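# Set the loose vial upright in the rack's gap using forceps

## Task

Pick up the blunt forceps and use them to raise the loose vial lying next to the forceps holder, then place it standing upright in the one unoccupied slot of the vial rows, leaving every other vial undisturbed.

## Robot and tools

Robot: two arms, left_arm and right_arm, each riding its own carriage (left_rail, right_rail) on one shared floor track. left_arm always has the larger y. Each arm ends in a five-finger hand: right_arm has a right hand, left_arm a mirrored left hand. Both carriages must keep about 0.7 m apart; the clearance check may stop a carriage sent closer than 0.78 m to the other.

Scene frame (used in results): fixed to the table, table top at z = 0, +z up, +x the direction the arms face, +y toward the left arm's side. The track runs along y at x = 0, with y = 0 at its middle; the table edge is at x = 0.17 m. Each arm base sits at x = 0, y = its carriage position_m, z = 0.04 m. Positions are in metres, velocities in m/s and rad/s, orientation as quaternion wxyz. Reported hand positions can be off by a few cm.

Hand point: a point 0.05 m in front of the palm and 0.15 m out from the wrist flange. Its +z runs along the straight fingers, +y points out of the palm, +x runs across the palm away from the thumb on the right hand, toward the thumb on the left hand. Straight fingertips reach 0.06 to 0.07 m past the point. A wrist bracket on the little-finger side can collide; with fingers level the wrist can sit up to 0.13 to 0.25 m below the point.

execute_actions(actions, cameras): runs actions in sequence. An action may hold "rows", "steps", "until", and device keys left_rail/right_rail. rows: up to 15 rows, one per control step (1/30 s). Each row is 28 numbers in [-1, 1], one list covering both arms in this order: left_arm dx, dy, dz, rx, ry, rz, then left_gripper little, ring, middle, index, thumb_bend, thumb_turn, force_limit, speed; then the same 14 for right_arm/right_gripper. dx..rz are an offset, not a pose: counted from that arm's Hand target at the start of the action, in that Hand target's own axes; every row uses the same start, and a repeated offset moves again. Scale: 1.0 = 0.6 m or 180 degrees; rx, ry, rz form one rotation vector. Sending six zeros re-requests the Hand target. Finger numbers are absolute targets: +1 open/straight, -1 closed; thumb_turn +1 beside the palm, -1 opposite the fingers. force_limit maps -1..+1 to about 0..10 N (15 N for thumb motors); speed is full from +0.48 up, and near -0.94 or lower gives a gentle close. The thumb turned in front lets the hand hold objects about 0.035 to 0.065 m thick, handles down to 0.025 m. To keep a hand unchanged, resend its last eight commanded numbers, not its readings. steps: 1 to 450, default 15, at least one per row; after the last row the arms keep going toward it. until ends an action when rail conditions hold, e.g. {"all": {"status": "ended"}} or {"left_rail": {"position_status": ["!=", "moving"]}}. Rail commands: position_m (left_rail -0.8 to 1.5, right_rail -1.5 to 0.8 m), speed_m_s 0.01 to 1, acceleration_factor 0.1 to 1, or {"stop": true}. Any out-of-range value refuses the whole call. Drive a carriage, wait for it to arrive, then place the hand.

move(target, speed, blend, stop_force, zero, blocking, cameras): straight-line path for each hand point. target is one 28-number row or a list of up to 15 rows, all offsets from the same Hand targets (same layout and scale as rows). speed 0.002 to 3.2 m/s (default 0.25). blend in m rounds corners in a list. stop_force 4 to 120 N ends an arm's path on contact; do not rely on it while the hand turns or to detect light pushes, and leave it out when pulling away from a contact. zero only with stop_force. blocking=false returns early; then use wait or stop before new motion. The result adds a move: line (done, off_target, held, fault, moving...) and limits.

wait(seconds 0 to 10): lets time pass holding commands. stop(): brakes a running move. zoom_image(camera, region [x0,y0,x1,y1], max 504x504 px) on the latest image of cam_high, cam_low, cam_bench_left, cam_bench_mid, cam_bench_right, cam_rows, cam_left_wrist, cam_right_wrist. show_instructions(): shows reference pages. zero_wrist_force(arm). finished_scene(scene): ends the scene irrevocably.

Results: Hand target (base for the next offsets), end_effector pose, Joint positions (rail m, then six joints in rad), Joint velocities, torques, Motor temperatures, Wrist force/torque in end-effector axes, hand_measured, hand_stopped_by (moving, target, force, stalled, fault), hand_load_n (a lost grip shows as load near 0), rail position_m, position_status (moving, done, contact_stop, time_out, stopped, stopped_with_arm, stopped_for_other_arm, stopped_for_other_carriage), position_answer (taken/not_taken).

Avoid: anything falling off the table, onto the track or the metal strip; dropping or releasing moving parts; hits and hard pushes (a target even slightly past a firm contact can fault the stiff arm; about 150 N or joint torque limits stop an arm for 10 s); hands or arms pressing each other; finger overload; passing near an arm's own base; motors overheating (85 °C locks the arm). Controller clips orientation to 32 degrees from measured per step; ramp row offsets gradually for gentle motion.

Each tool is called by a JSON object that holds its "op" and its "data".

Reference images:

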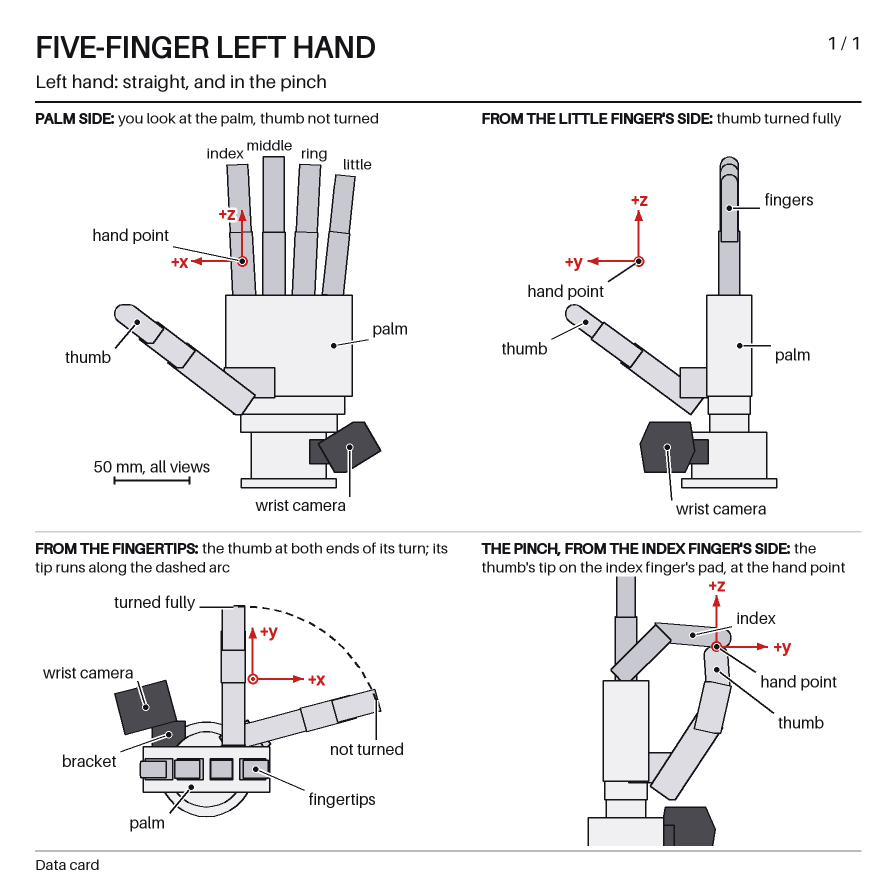

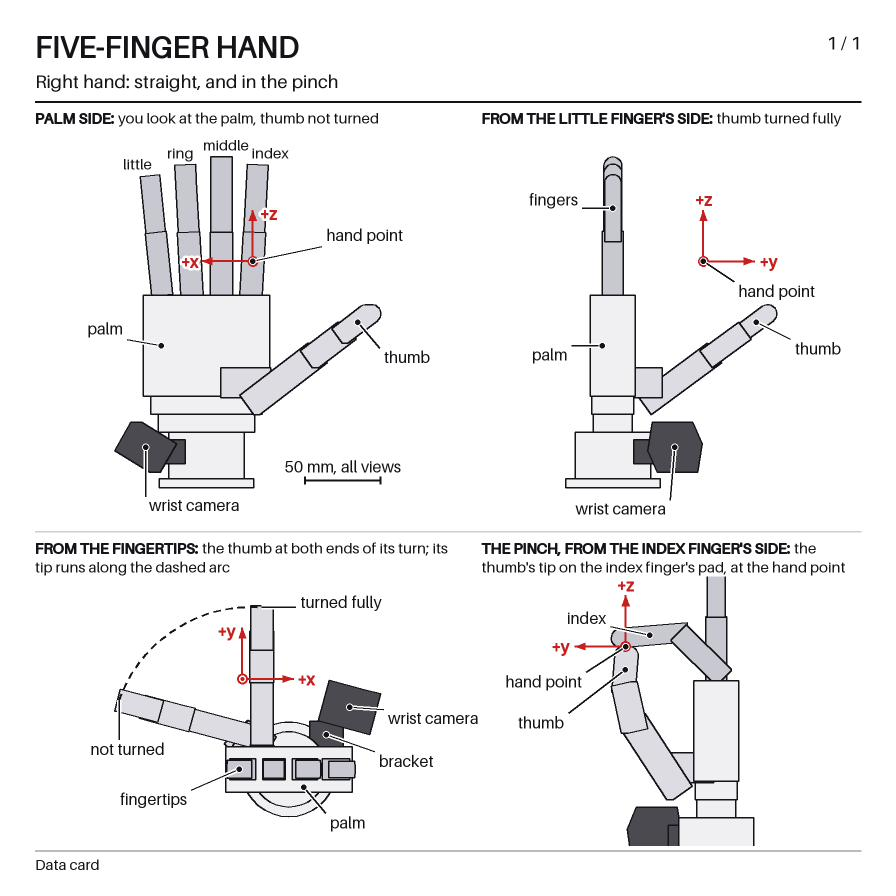

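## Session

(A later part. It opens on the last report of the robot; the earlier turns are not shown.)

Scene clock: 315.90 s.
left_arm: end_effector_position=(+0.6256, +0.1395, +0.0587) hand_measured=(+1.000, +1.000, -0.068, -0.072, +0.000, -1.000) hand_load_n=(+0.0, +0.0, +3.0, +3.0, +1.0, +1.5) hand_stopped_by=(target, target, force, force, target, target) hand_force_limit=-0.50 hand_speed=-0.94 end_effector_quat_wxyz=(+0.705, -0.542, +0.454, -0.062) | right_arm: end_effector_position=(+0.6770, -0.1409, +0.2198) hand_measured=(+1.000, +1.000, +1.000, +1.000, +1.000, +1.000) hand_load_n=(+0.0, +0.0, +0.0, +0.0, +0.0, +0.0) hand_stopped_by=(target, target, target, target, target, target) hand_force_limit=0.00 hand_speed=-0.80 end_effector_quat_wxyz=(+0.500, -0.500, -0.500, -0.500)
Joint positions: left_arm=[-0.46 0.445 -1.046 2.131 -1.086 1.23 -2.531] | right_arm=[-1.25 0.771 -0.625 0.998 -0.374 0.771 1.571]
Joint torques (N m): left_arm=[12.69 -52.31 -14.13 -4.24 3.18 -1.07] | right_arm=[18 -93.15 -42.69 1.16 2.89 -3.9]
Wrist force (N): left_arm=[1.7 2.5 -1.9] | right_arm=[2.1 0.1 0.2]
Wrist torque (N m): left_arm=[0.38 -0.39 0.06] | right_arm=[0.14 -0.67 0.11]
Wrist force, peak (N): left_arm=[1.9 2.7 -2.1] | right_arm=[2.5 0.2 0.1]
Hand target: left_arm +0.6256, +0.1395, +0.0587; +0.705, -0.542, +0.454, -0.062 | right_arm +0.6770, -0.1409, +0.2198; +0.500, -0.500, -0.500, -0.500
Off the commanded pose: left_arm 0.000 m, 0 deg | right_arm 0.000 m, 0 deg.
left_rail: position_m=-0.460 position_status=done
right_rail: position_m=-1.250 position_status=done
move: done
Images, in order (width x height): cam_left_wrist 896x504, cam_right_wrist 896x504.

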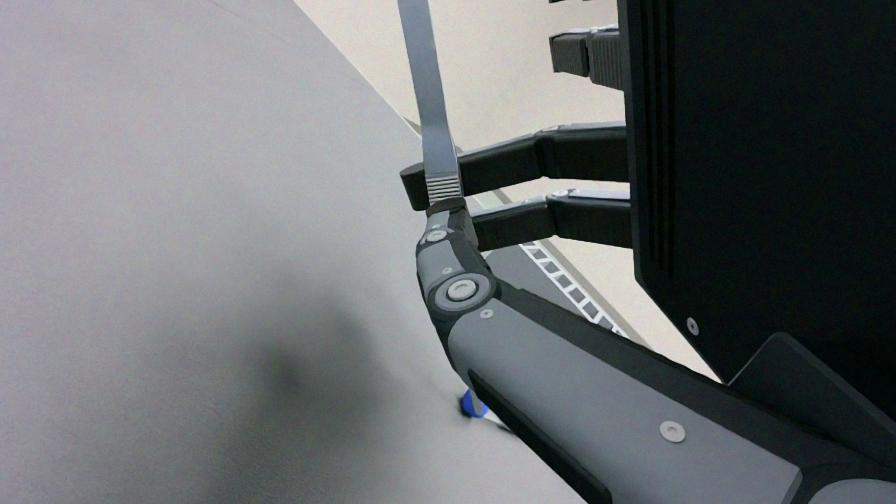

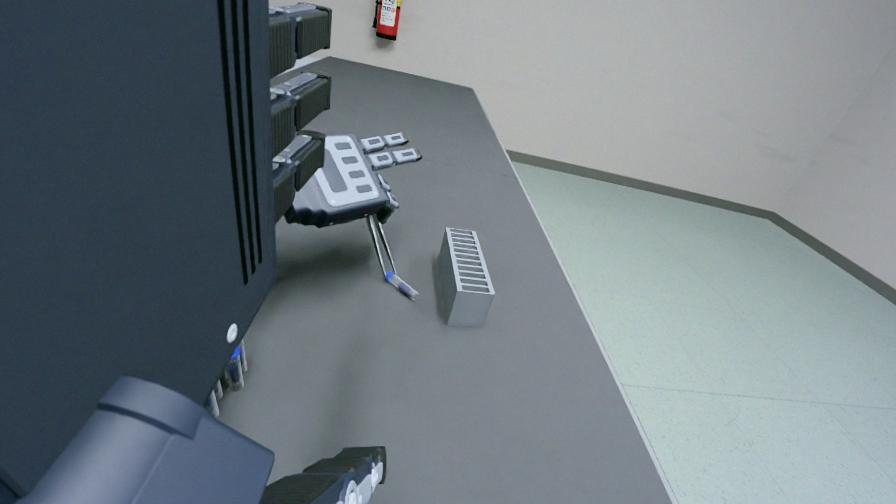

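{"op": "move", "data": {"target": [-0.0956,-0.1365,0,0,0,0,1,1,-0.07,-0.08,0,-1,-0.5,-0.94,0,0,0,0,0,0,1,1,1,1,1,1,0,-0.8], "speed": 0.05, "cameras": ["cam_right_wrist","cam_left_wrist","cam_bench_mid"]}}

{"op": "zoom_image", "data": {"camera": "cam_right_wrist", "region": [350, 140, 450, 240]}}

{"op": "zoom_image", "data": {"camera": "cam_left_wrist", "region": [430, 364, 570, 474]}}

{"op": "zoom_image", "data": {"camera": "cam_bench_mid", "region": [540, 280, 600, 340]}}

Scene clock: 321.63 s.
left_arm: end_effector_position=(+0.6255, +0.1395, +0.1586) hand_measured=(+1.000, +1.000, -0.068, -0.072, +0.000, -1.000) hand_load_n=(+0.0, +0.0, +3.0, +3.0, +1.0, +1.5) hand_stopped_by=(target, target, force, force, target, target) hand_force_limit=-0.50 hand_speed=-0.94 end_effector_quat_wxyz=(+0.705, -0.542, +0.454, -0.062) | right_arm: end_effector_position=(+0.6770, -0.1409, +0.2198) hand_measured=(+1.000, +1.000, +1.000, +1.000, +1.000, +1.000) hand_load_n=(+0.0, +0.0, +0.0, +0.0, +0.0, +0.0) hand_stopped_by=(target, target, target, target, target, target) hand_force_limit=0.00 hand_speed=-0.80 end_effector_quat_wxyz=(+0.500, -0.500, -0.500, -0.500)
Joint positions: left_arm=[-0.46 0.445 -1.206 2.106 -0.901 1.231 -2.531] | right_arm=[-1.25 0.771 -0.625 0.998 -0.374 0.771 1.571]
Joint torques (N m): left_arm=[9.18 -65.42 -37.11 0.82 2.89 -0.54] | right_arm=[17.93 -93.41 -45.26 1.45 2.43 -3.19]
Wrist force (N): left_arm=[1.6 2.7 -2.3] | right_arm=[1.8 0.0 0.1]
Wrist torque (N m): left_arm=[0.42 -0.40 0.01] | right_arm=[0.14 -0.61 0.09]
Wrist force, peak (N): left_arm=[1.8 3.0 -2.7] | right_arm=[2.3 -0.6 0.4]
Hand target: left_arm +0.6255, +0.1395, +0.1587; +0.705, -0.542, +0.454, -0.062 | right_arm +0.6770, -0.1409, +0.2198; +0.500, -0.500, -0.500, -0.500
Off the commanded pose: left_arm 0.000 m, 0 deg | right_arm 0.000 m, 0 deg.
left_rail: position_m=-0.460 position_status=done
right_rail: position_m=-1.250 position_status=done
move: done
Images, in order (width x height): cam_bench_mid 896x504, cam_left_wrist 896x504, cam_right_wrist 896x504.

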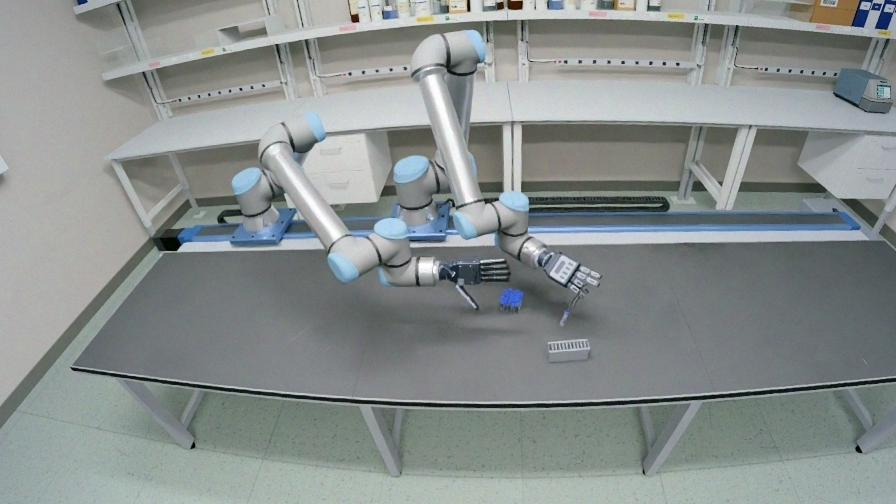

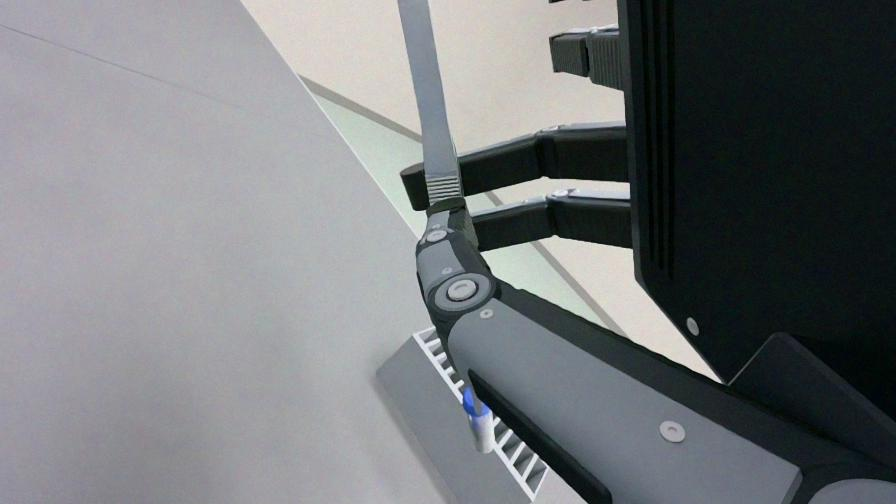

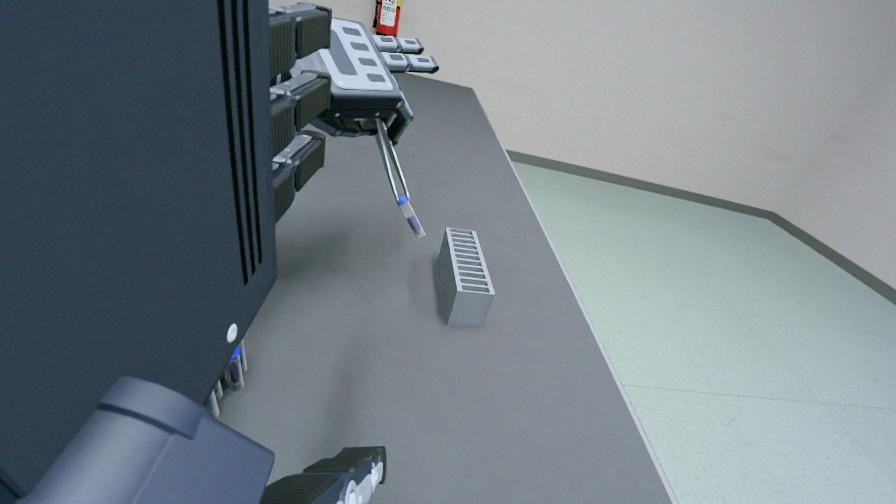

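Scaled by 5.040.

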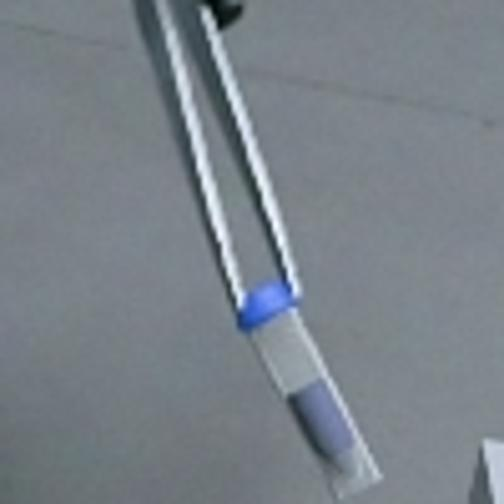

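Scaled by 3.600.

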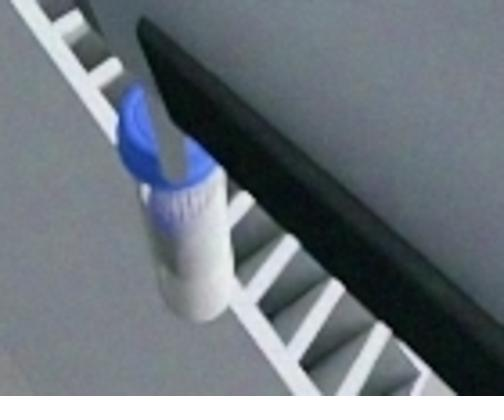

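Scaled by 8.400.

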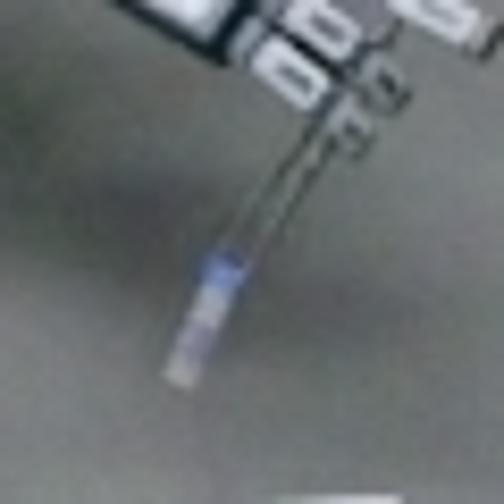

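{"op": "move", "data": {"target": [0.0319,-0.1065,-0.1002,0.1564,0.0957,0.2540,1,1,-0.07,-0.08,0,-1,-0.5,-0.94,0,0,0,0,0,0,1,1,1,1,1,1,0,-0.8], "speed": 0.12, "cameras": ["cam_right_wrist","cam_left_wrist","cam_bench_mid","cam_rows"]}}

{"op": "zoom_image", "data": {"camera": "cam_right_wrist", "region": [300, 140, 440, 280]}}

{"op": "zoom_image", "data": {"camera": "cam_bench_mid", "region": [520, 270, 590, 340]}}

{"op": "zoom_image", "data": {"camera": "cam_left_wrist", "region": [430, 364, 570, 474]}}

Scene clock: 335.07 s.
left_arm: end_effector_position=(+0.6199, +0.0600, +0.2000) hand_measured=(+1.000, +1.000, -0.068, -0.072, +0.000, -1.000) hand_load_n=(+0.0, +0.0, +3.0, +3.0, +1.0, +1.5) hand_stopped_by=(target, target, force, force, target, target) hand_force_limit=-0.50 hand_speed=-0.94 end_effector_quat_wxyz=(+0.707, -0.128, +0.695, +0.030) | right_arm: end_effector_position=(+0.6770, -0.1409, +0.2198) hand_measured=(+1.000, +1.000, +1.000, +1.000, +1.000, +1.000) hand_load_n=(+0.0, +0.0, +0.0, +0.0, +0.0, +0.0) hand_stopped_by=(target, target, target, target, target, target) hand_force_limit=0.00 hand_speed=-0.80 end_effector_quat_wxyz=(+0.500, -0.500, -0.500, -0.500)
Joint positions: left_arm=[-0.46 0.508 -1.288 2.196 -0.91 1.854 -1.711] | right_arm=[-1.25 0.771 -0.625 0.998 -0.374 0.771 1.571]
Joint torques (N m): left_arm=[11.58 -61.94 -36.37 0.92 3.46 1.29] | right_arm=[16.44 -93.62 -44.15 1.83 1.86 -3.66]
Wrist force (N): left_arm=[2.4 1.2 -2.3] | right_arm=[2.1 0.2 0.3]
Wrist torque (N m): left_arm=[0.23 -0.44 -0.10] | right_arm=[0.16 -0.66 0.13]
Wrist force, peak (N): left_arm=[2.0 3.0 -2.4] | right_arm=[2.5 0.1 0.7]
Hand target: left_arm +0.6199, +0.0600, +0.2000; +0.707, -0.128, +0.695, +0.030 | right_arm +0.6770, -0.1409, +0.2198; +0.500, -0.500, -0.500, -0.500
Off the commanded pose: left_arm 0.000 m, 0 deg | right_arm 0.000 m, 0 deg.
left_rail: position_m=-0.460 position_status=done
right_rail: position_m=-1.250 position_status=done
move: done
Images, in order (width x height): cam_bench_mid 896x504, cam_rows 896x504, cam_left_wrist 896x504, cam_right_wrist 896x504.

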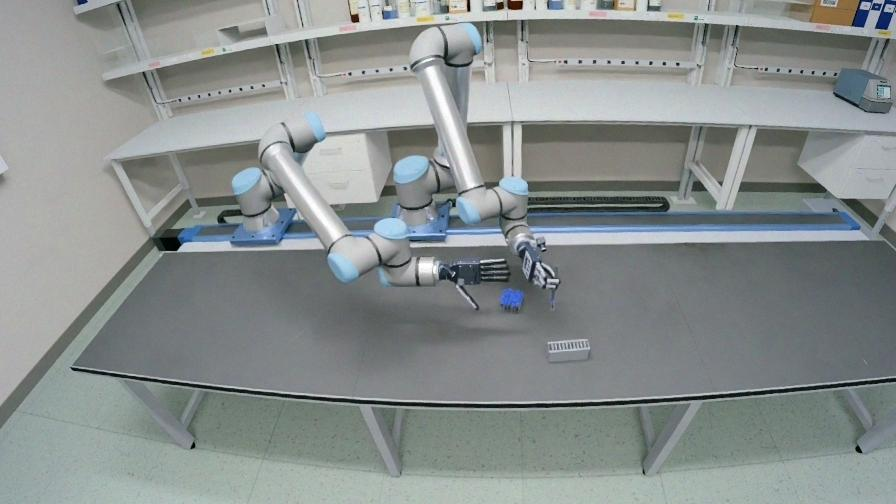

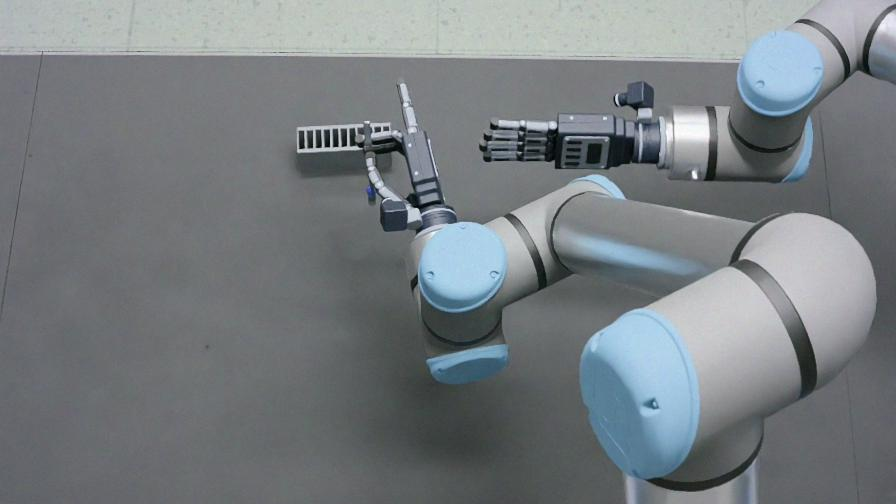

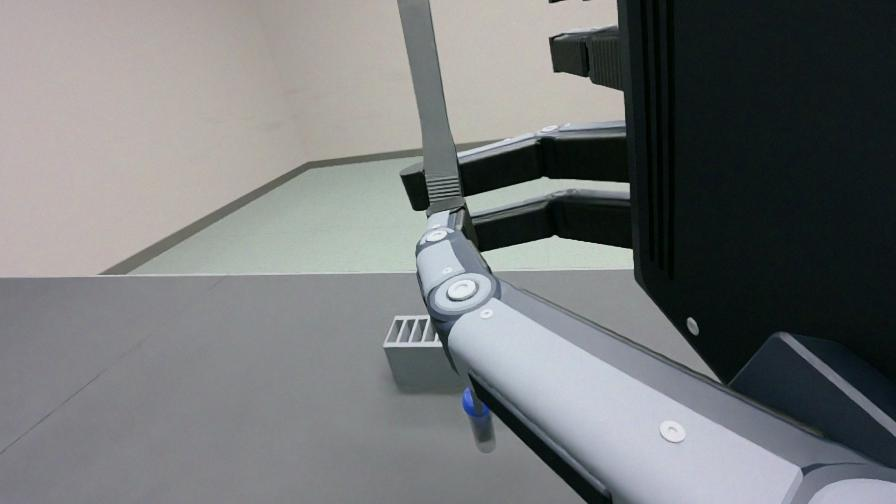

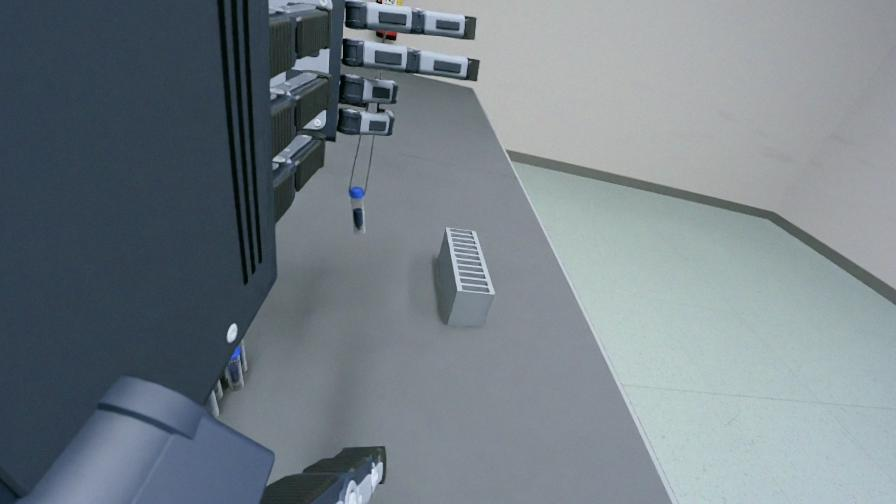

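Scaled by 3.600.

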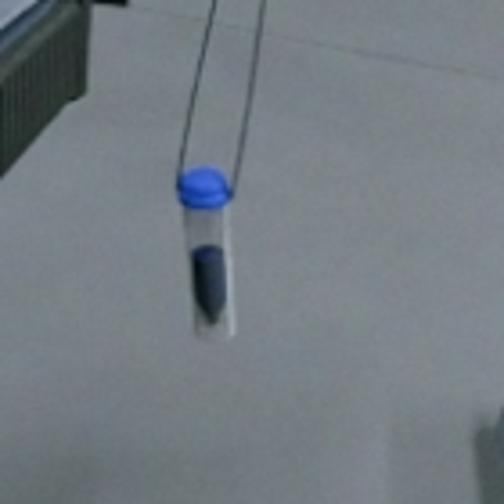

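Scaled by 7.200.

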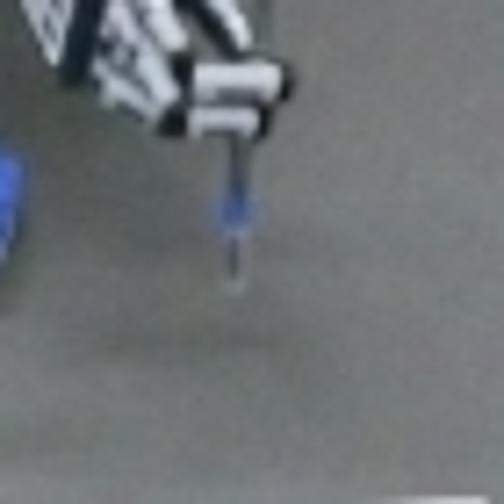

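Scaled by 3.600.

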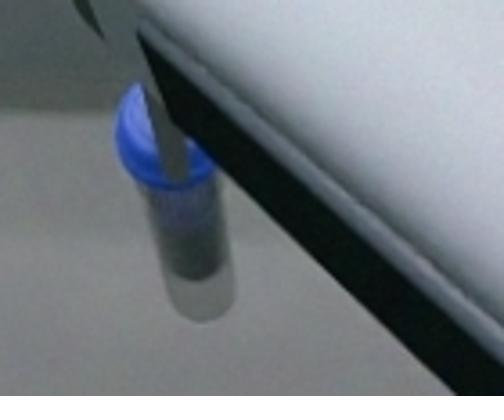

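{"op": "zoom_image", "data": {"camera": "cam_right_wrist", "region": [335, 130, 385, 240]}}

{"op": "zoom_image", "data": {"camera": "cam_right_wrist", "region": [200, 310, 280, 400]}}

{"op": "zoom_image", "data": {"camera": "cam_right_wrist", "region": [420, 210, 520, 340]}}

Scaled by 4.582.

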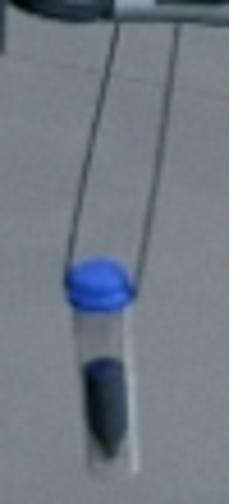

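Scaled by 5.600.

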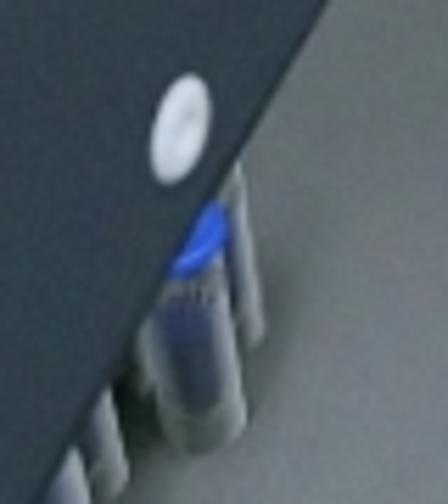

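Scaled by 3.877.

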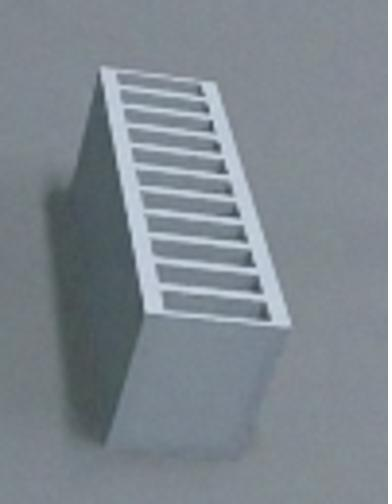

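{"op": "zoom_image", "data": {"camera": "cam_left_wrist", "region": [360, 290, 500, 470]}}

{"op": "zoom_image", "data": {"camera": "cam_bench_mid", "region": [535, 285, 605, 370]}}

Scaled by 2.800.

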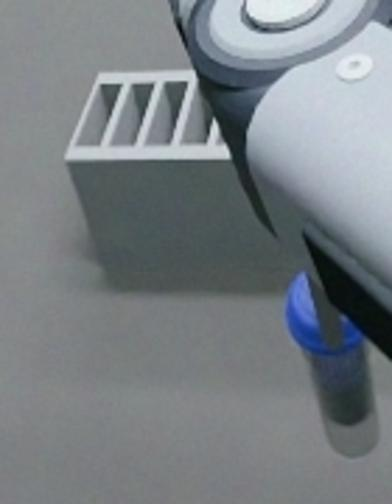

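Scaled by 5.929.

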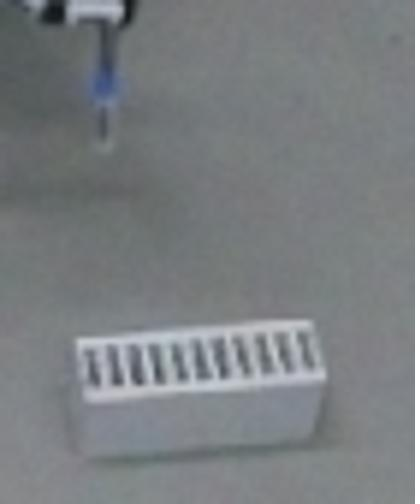

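{"op": "move", "data": {"target": [0.0375,-0.2068,-0.1883,-0.0054,0.0385,0,1,1,-0.07,-0.08,0,-1,-0.5,-0.94,0.1,-0.2033,-0.2983,0,0,0,1,1,1,1,1,1,0,-0.8], "speed": 0.1, "cameras": ["cam_right_wrist","cam_left_wrist","cam_rows"]}}

{"op": "zoom_image", "data": {"camera": "cam_right_wrist", "region": [360, 180, 460, 290]}}

{"op": "zoom_image", "data": {"camera": "cam_left_wrist", "region": [400, 370, 600, 504]}}

Scene clock: 380.93 s.
left_arm: end_effector_position=(+0.5379, -0.0880, +0.1949) hand_measured=(+1.000, +1.000, -0.068, -0.072, +0.000, -1.000) hand_load_n=(+0.0, +0.0, +3.0, +3.0, +1.5, +1.5) hand_stopped_by=(target, target, force, force, target, target) hand_force_limit=-0.50 hand_speed=-0.94 end_effector_quat_wxyz=(+0.663, -0.136, +0.736, +0.028) | right_arm: end_effector_position=(+0.5550, -0.3199, +0.2798) hand_measured=(+1.000, +1.000, +1.000, +1.000, +1.000, +1.000) hand_load_n=(+0.0, +0.0, +0.0, +0.0, +0.0, +0.0) hand_stopped_by=(target, target, target, target, target, target) hand_force_limit=0.00 hand_speed=-0.80 end_effector_quat_wxyz=(+0.500, -0.500, -0.500, -0.500)
Joint positions: left_arm=[-0.46 0.263 -1.548 2.451 -0.782 1.609 -1.706] | right_arm=[-1.25 0.718 -1.007 1.576 -0.569 0.718 1.571]
Joint torques (N m): left_arm=[-8.66 -41.96 -20.95 1.07 -3.16 -2.34] | right_arm=[-17.46 -102.05 -27.07 -4.84 -3.1 2.58]
Wrist force (N): left_arm=[2.6 1.0 -1.6] | right_arm=[1.8 0.1 0.6]
Wrist torque (N m): left_arm=[0.17 -0.46 0.24] | right_arm=[0.15 -0.61 0.03]
Wrist force, peak (N): left_arm=[2.9 1.6 -2.1] | right_arm=[2.5 0.3 0.6]
Hand target: left_arm +0.5379, -0.0880, +0.1949; +0.663, -0.136, +0.736, +0.028 | right_arm +0.5550, -0.3199, +0.2798; +0.500, -0.500, -0.500, -0.500
Off the commanded pose: left_arm 0.000 m, 0 deg | right_arm 0.000 m, 0 deg.
left_rail: position_m=-0.460 position_status=done
right_rail: position_m=-1.250 position_status=done
move: done
Images, in order (width x height): cam_rows 896x504, cam_left_wrist 896x504, cam_right_wrist 896x504.

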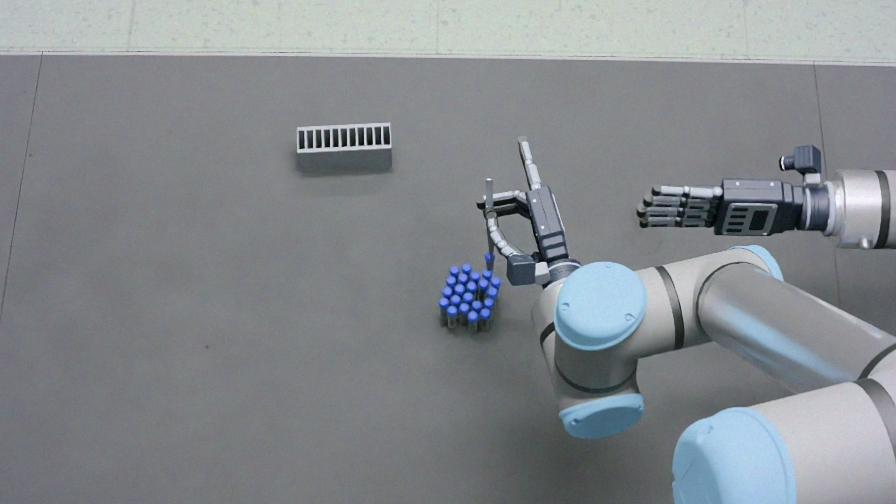

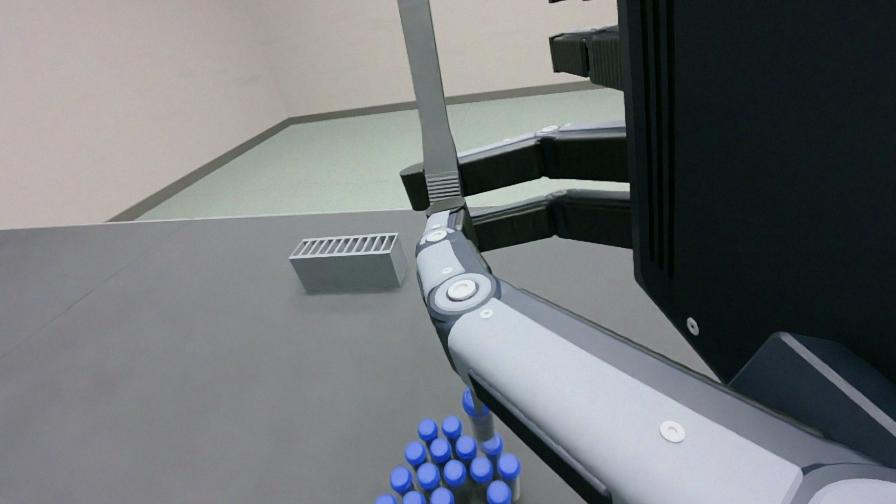

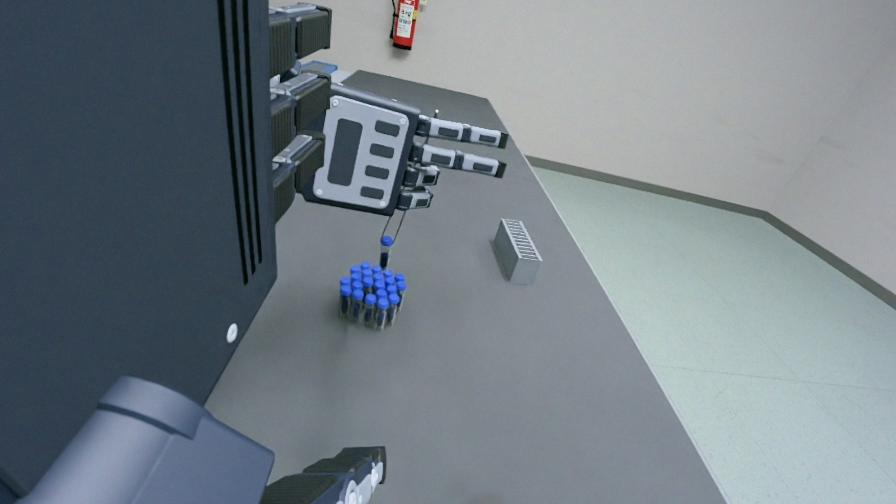

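Scaled by 4.582.

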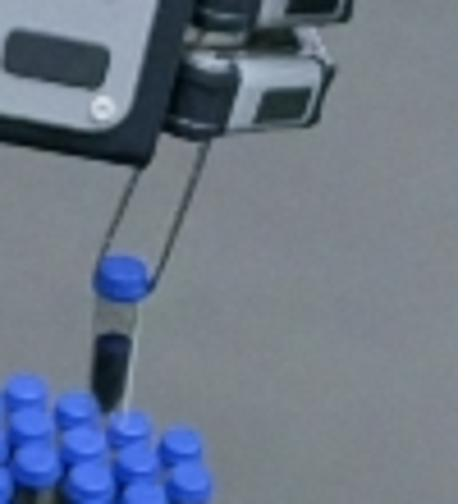

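Scaled by 2.520.

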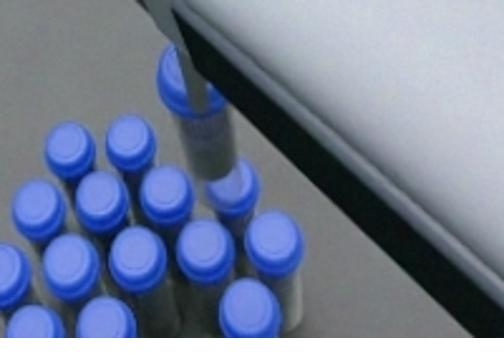

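{"op": "zoom_image", "data": {"camera": "cam_right_wrist", "region": [330, 225, 420, 335]}}

{"op": "zoom_image", "data": {"camera": "cam_rows", "region": [425, 240, 515, 340]}}

{"op": "zoom_image", "data": {"camera": "cam_left_wrist", "region": [460, 380, 580, 504]}}

Scaled by 4.582.

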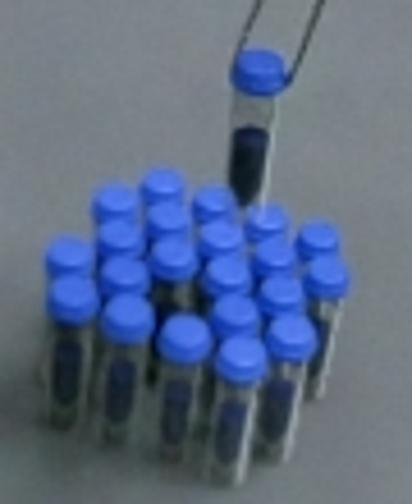

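Scaled by 5.040.

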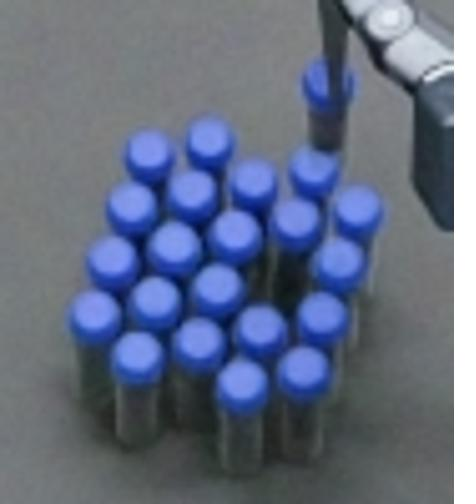

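Scaled by 4.065.

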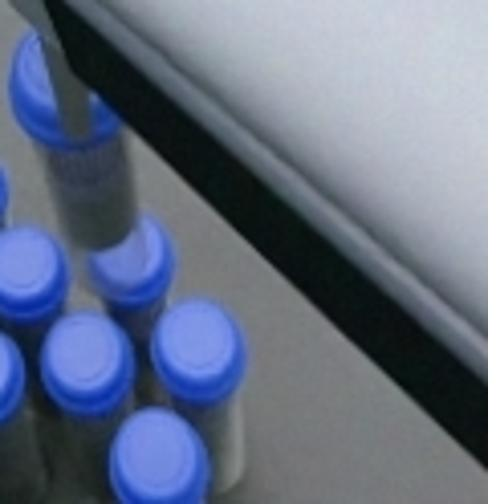

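{"op": "zoom_image", "data": {"camera": "cam_rows", "region": [465, 170, 525, 280]}}

{"op": "zoom_image", "data": {"camera": "cam_right_wrist", "region": [365, 195, 415, 275]}}

Scaled by 4.582.

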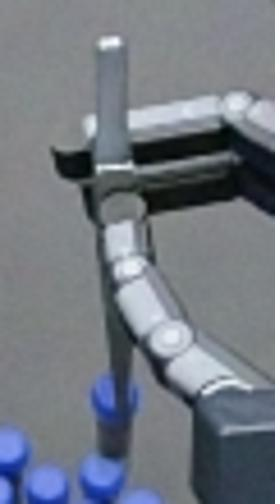

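Scaled by 6.300.

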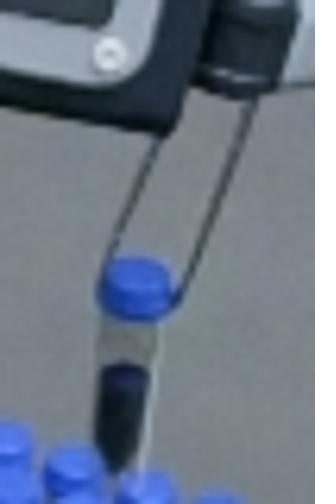

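{"op": "move", "data": {"target": [0,0,0,-0.0546,-0.0090,-0.0068,1,1,-0.07,-0.08,0,-1,-0.5,-0.94,0,0,0,0,0,0,1,1,1,1,1,1,0,-0.8], "speed": 0.1, "cameras": ["cam_right_wrist","cam_left_wrist","cam_bench_mid","cam_rows"]}}

{"op": "zoom_image", "data": {"camera": "cam_right_wrist", "region": [340, 190, 430, 330]}}

{"op": "zoom_image", "data": {"camera": "cam_left_wrist", "region": [440, 370, 570, 504]}}

{"op": "zoom_image", "data": {"camera": "cam_bench_mid", "region": [485, 250, 545, 320]}}

{"op": "zoom_image", "data": {"camera": "cam_rows", "region": [450, 200, 520, 340]}}

Scene clock: 409.23 s.
left_arm: end_effector_position=(+0.5378, -0.0880, +0.1949) hand_measured=(+1.000, +1.000, -0.068, -0.072, +0.000, -1.000) hand_load_n=(+0.0, +0.0, +3.0, +3.0, +1.0, +1.0) hand_stopped_by=(target, target, force, force, target, target) hand_force_limit=-0.50 hand_speed=-0.94 end_effector_quat_wxyz=(+0.659, -0.199, +0.720, +0.086) | right_arm: end_effector_position=(+0.5550, -0.3199, +0.2798) hand_measured=(+1.000, +1.000, +1.000, +1.000, +1.000, +1.000) hand_load_n=(+0.0, +0.0, +0.0, +0.0, +0.0, -0.5) hand_stopped_by=(target, target, target, target, target, target) hand_force_limit=0.00 hand_speed=-0.80 end_effector_quat_wxyz=(+0.500, -0.500, -0.500, -0.500)
Joint positions: left_arm=[-0.46 0.136 -1.558 2.464 -0.785 1.309 -1.743] | right_arm=[-1.25 0.718 -1.007 1.577 -0.569 0.717 1.571]
Joint torques (N m): left_arm=[-7.03 -19.54 -31.97 1.15 -3.11 -2.25] | right_arm=[-18.77 -100.02 -25.93 -4.57 -2.77 2.72]
Wrist force (N): left_arm=[2.8 0.9 -1.2] | right_arm=[2.0 0.0 0.1]
Wrist torque (N m): left_arm=[0.17 -0.48 0.28] | right_arm=[0.17 -0.62 0.03]
Wrist force, peak (N): left_arm=[3.1 1.3 -1.6] | right_arm=[2.2 -0.2 0.1]
Hand target: left_arm +0.5379, -0.0880, +0.1949; +0.659, -0.199, +0.720, +0.086 | right_arm +0.5550, -0.3199, +0.2798; +0.500, -0.500, -0.500, -0.500
Off the commanded pose: left_arm 0.000 m, 0 deg | right_arm 0.000 m, 0 deg.
left_rail: position_m=-0.460 position_status=done
right_rail: position_m=-1.250 position_status=done
move: done
Images, in order (width x height): cam_bench_mid 896x504, cam_rows 896x504, cam_left_wrist 896x504, cam_right_wrist 896x504.

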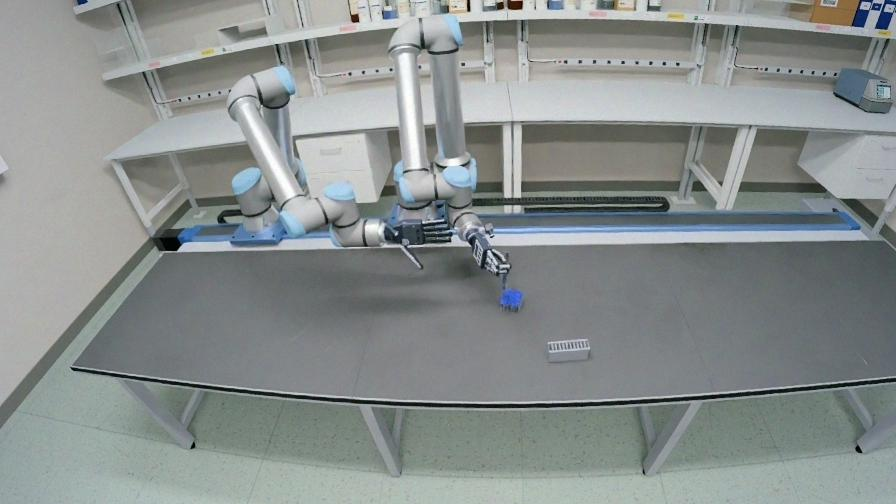

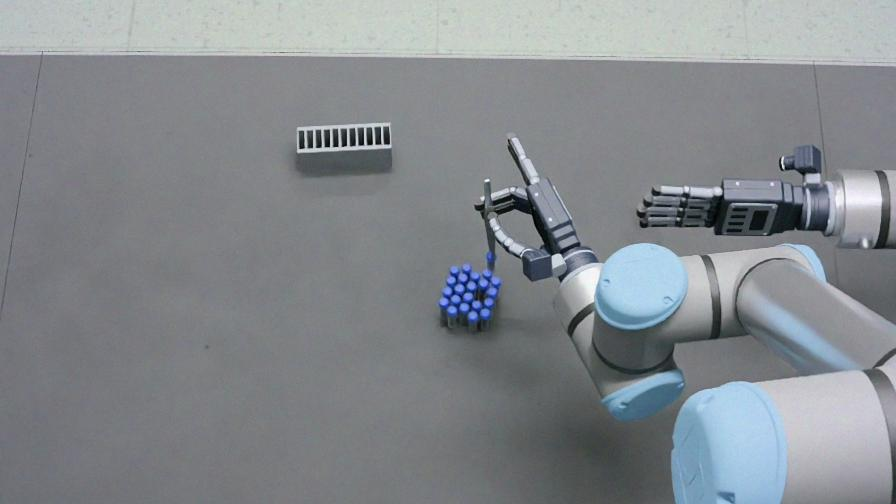

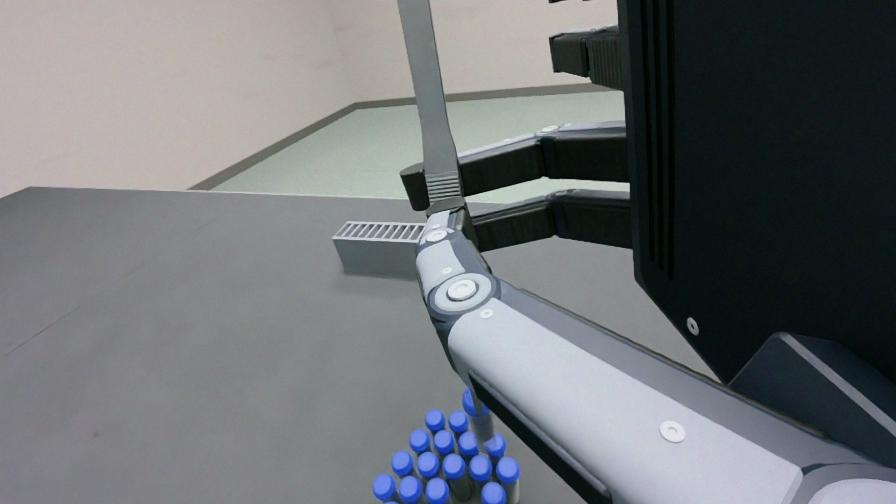

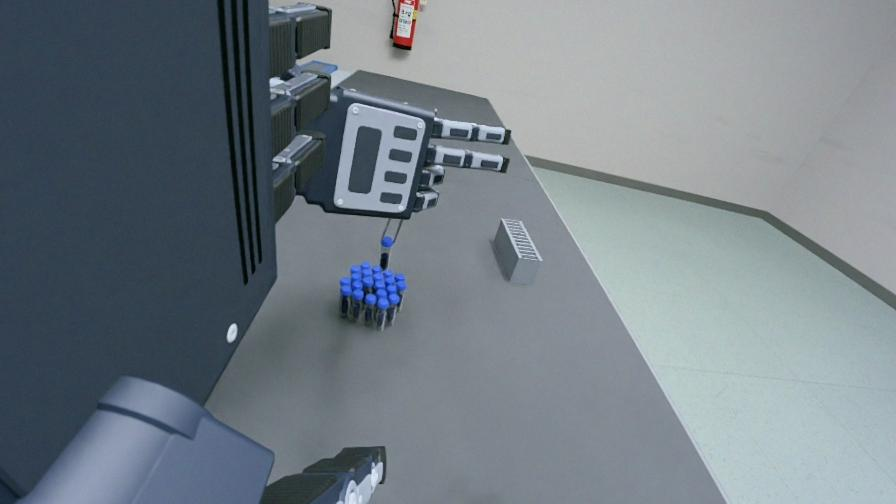

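Scaled by 3.600.

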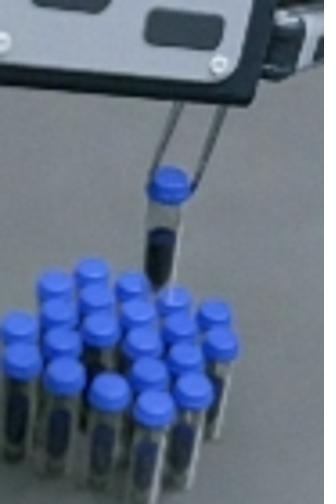

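Scaled by 3.761.

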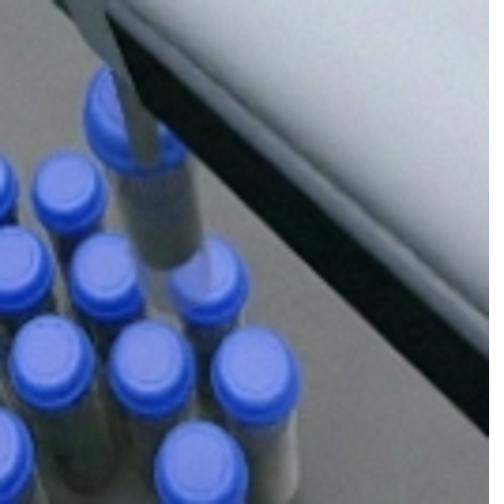

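Scaled by 7.200.

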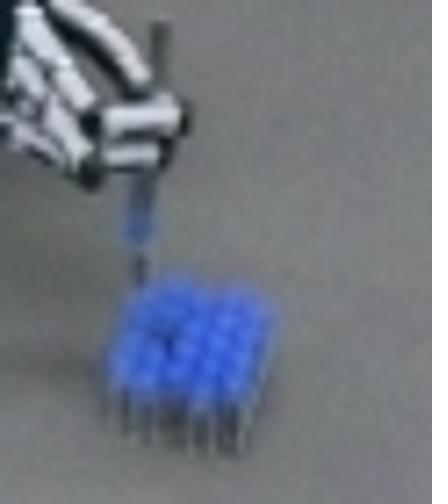

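Scaled by 3.600.

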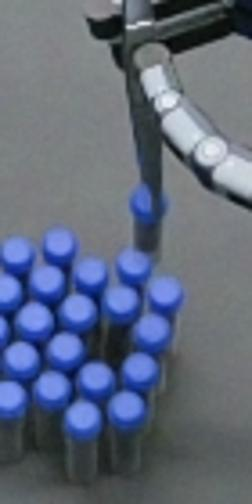

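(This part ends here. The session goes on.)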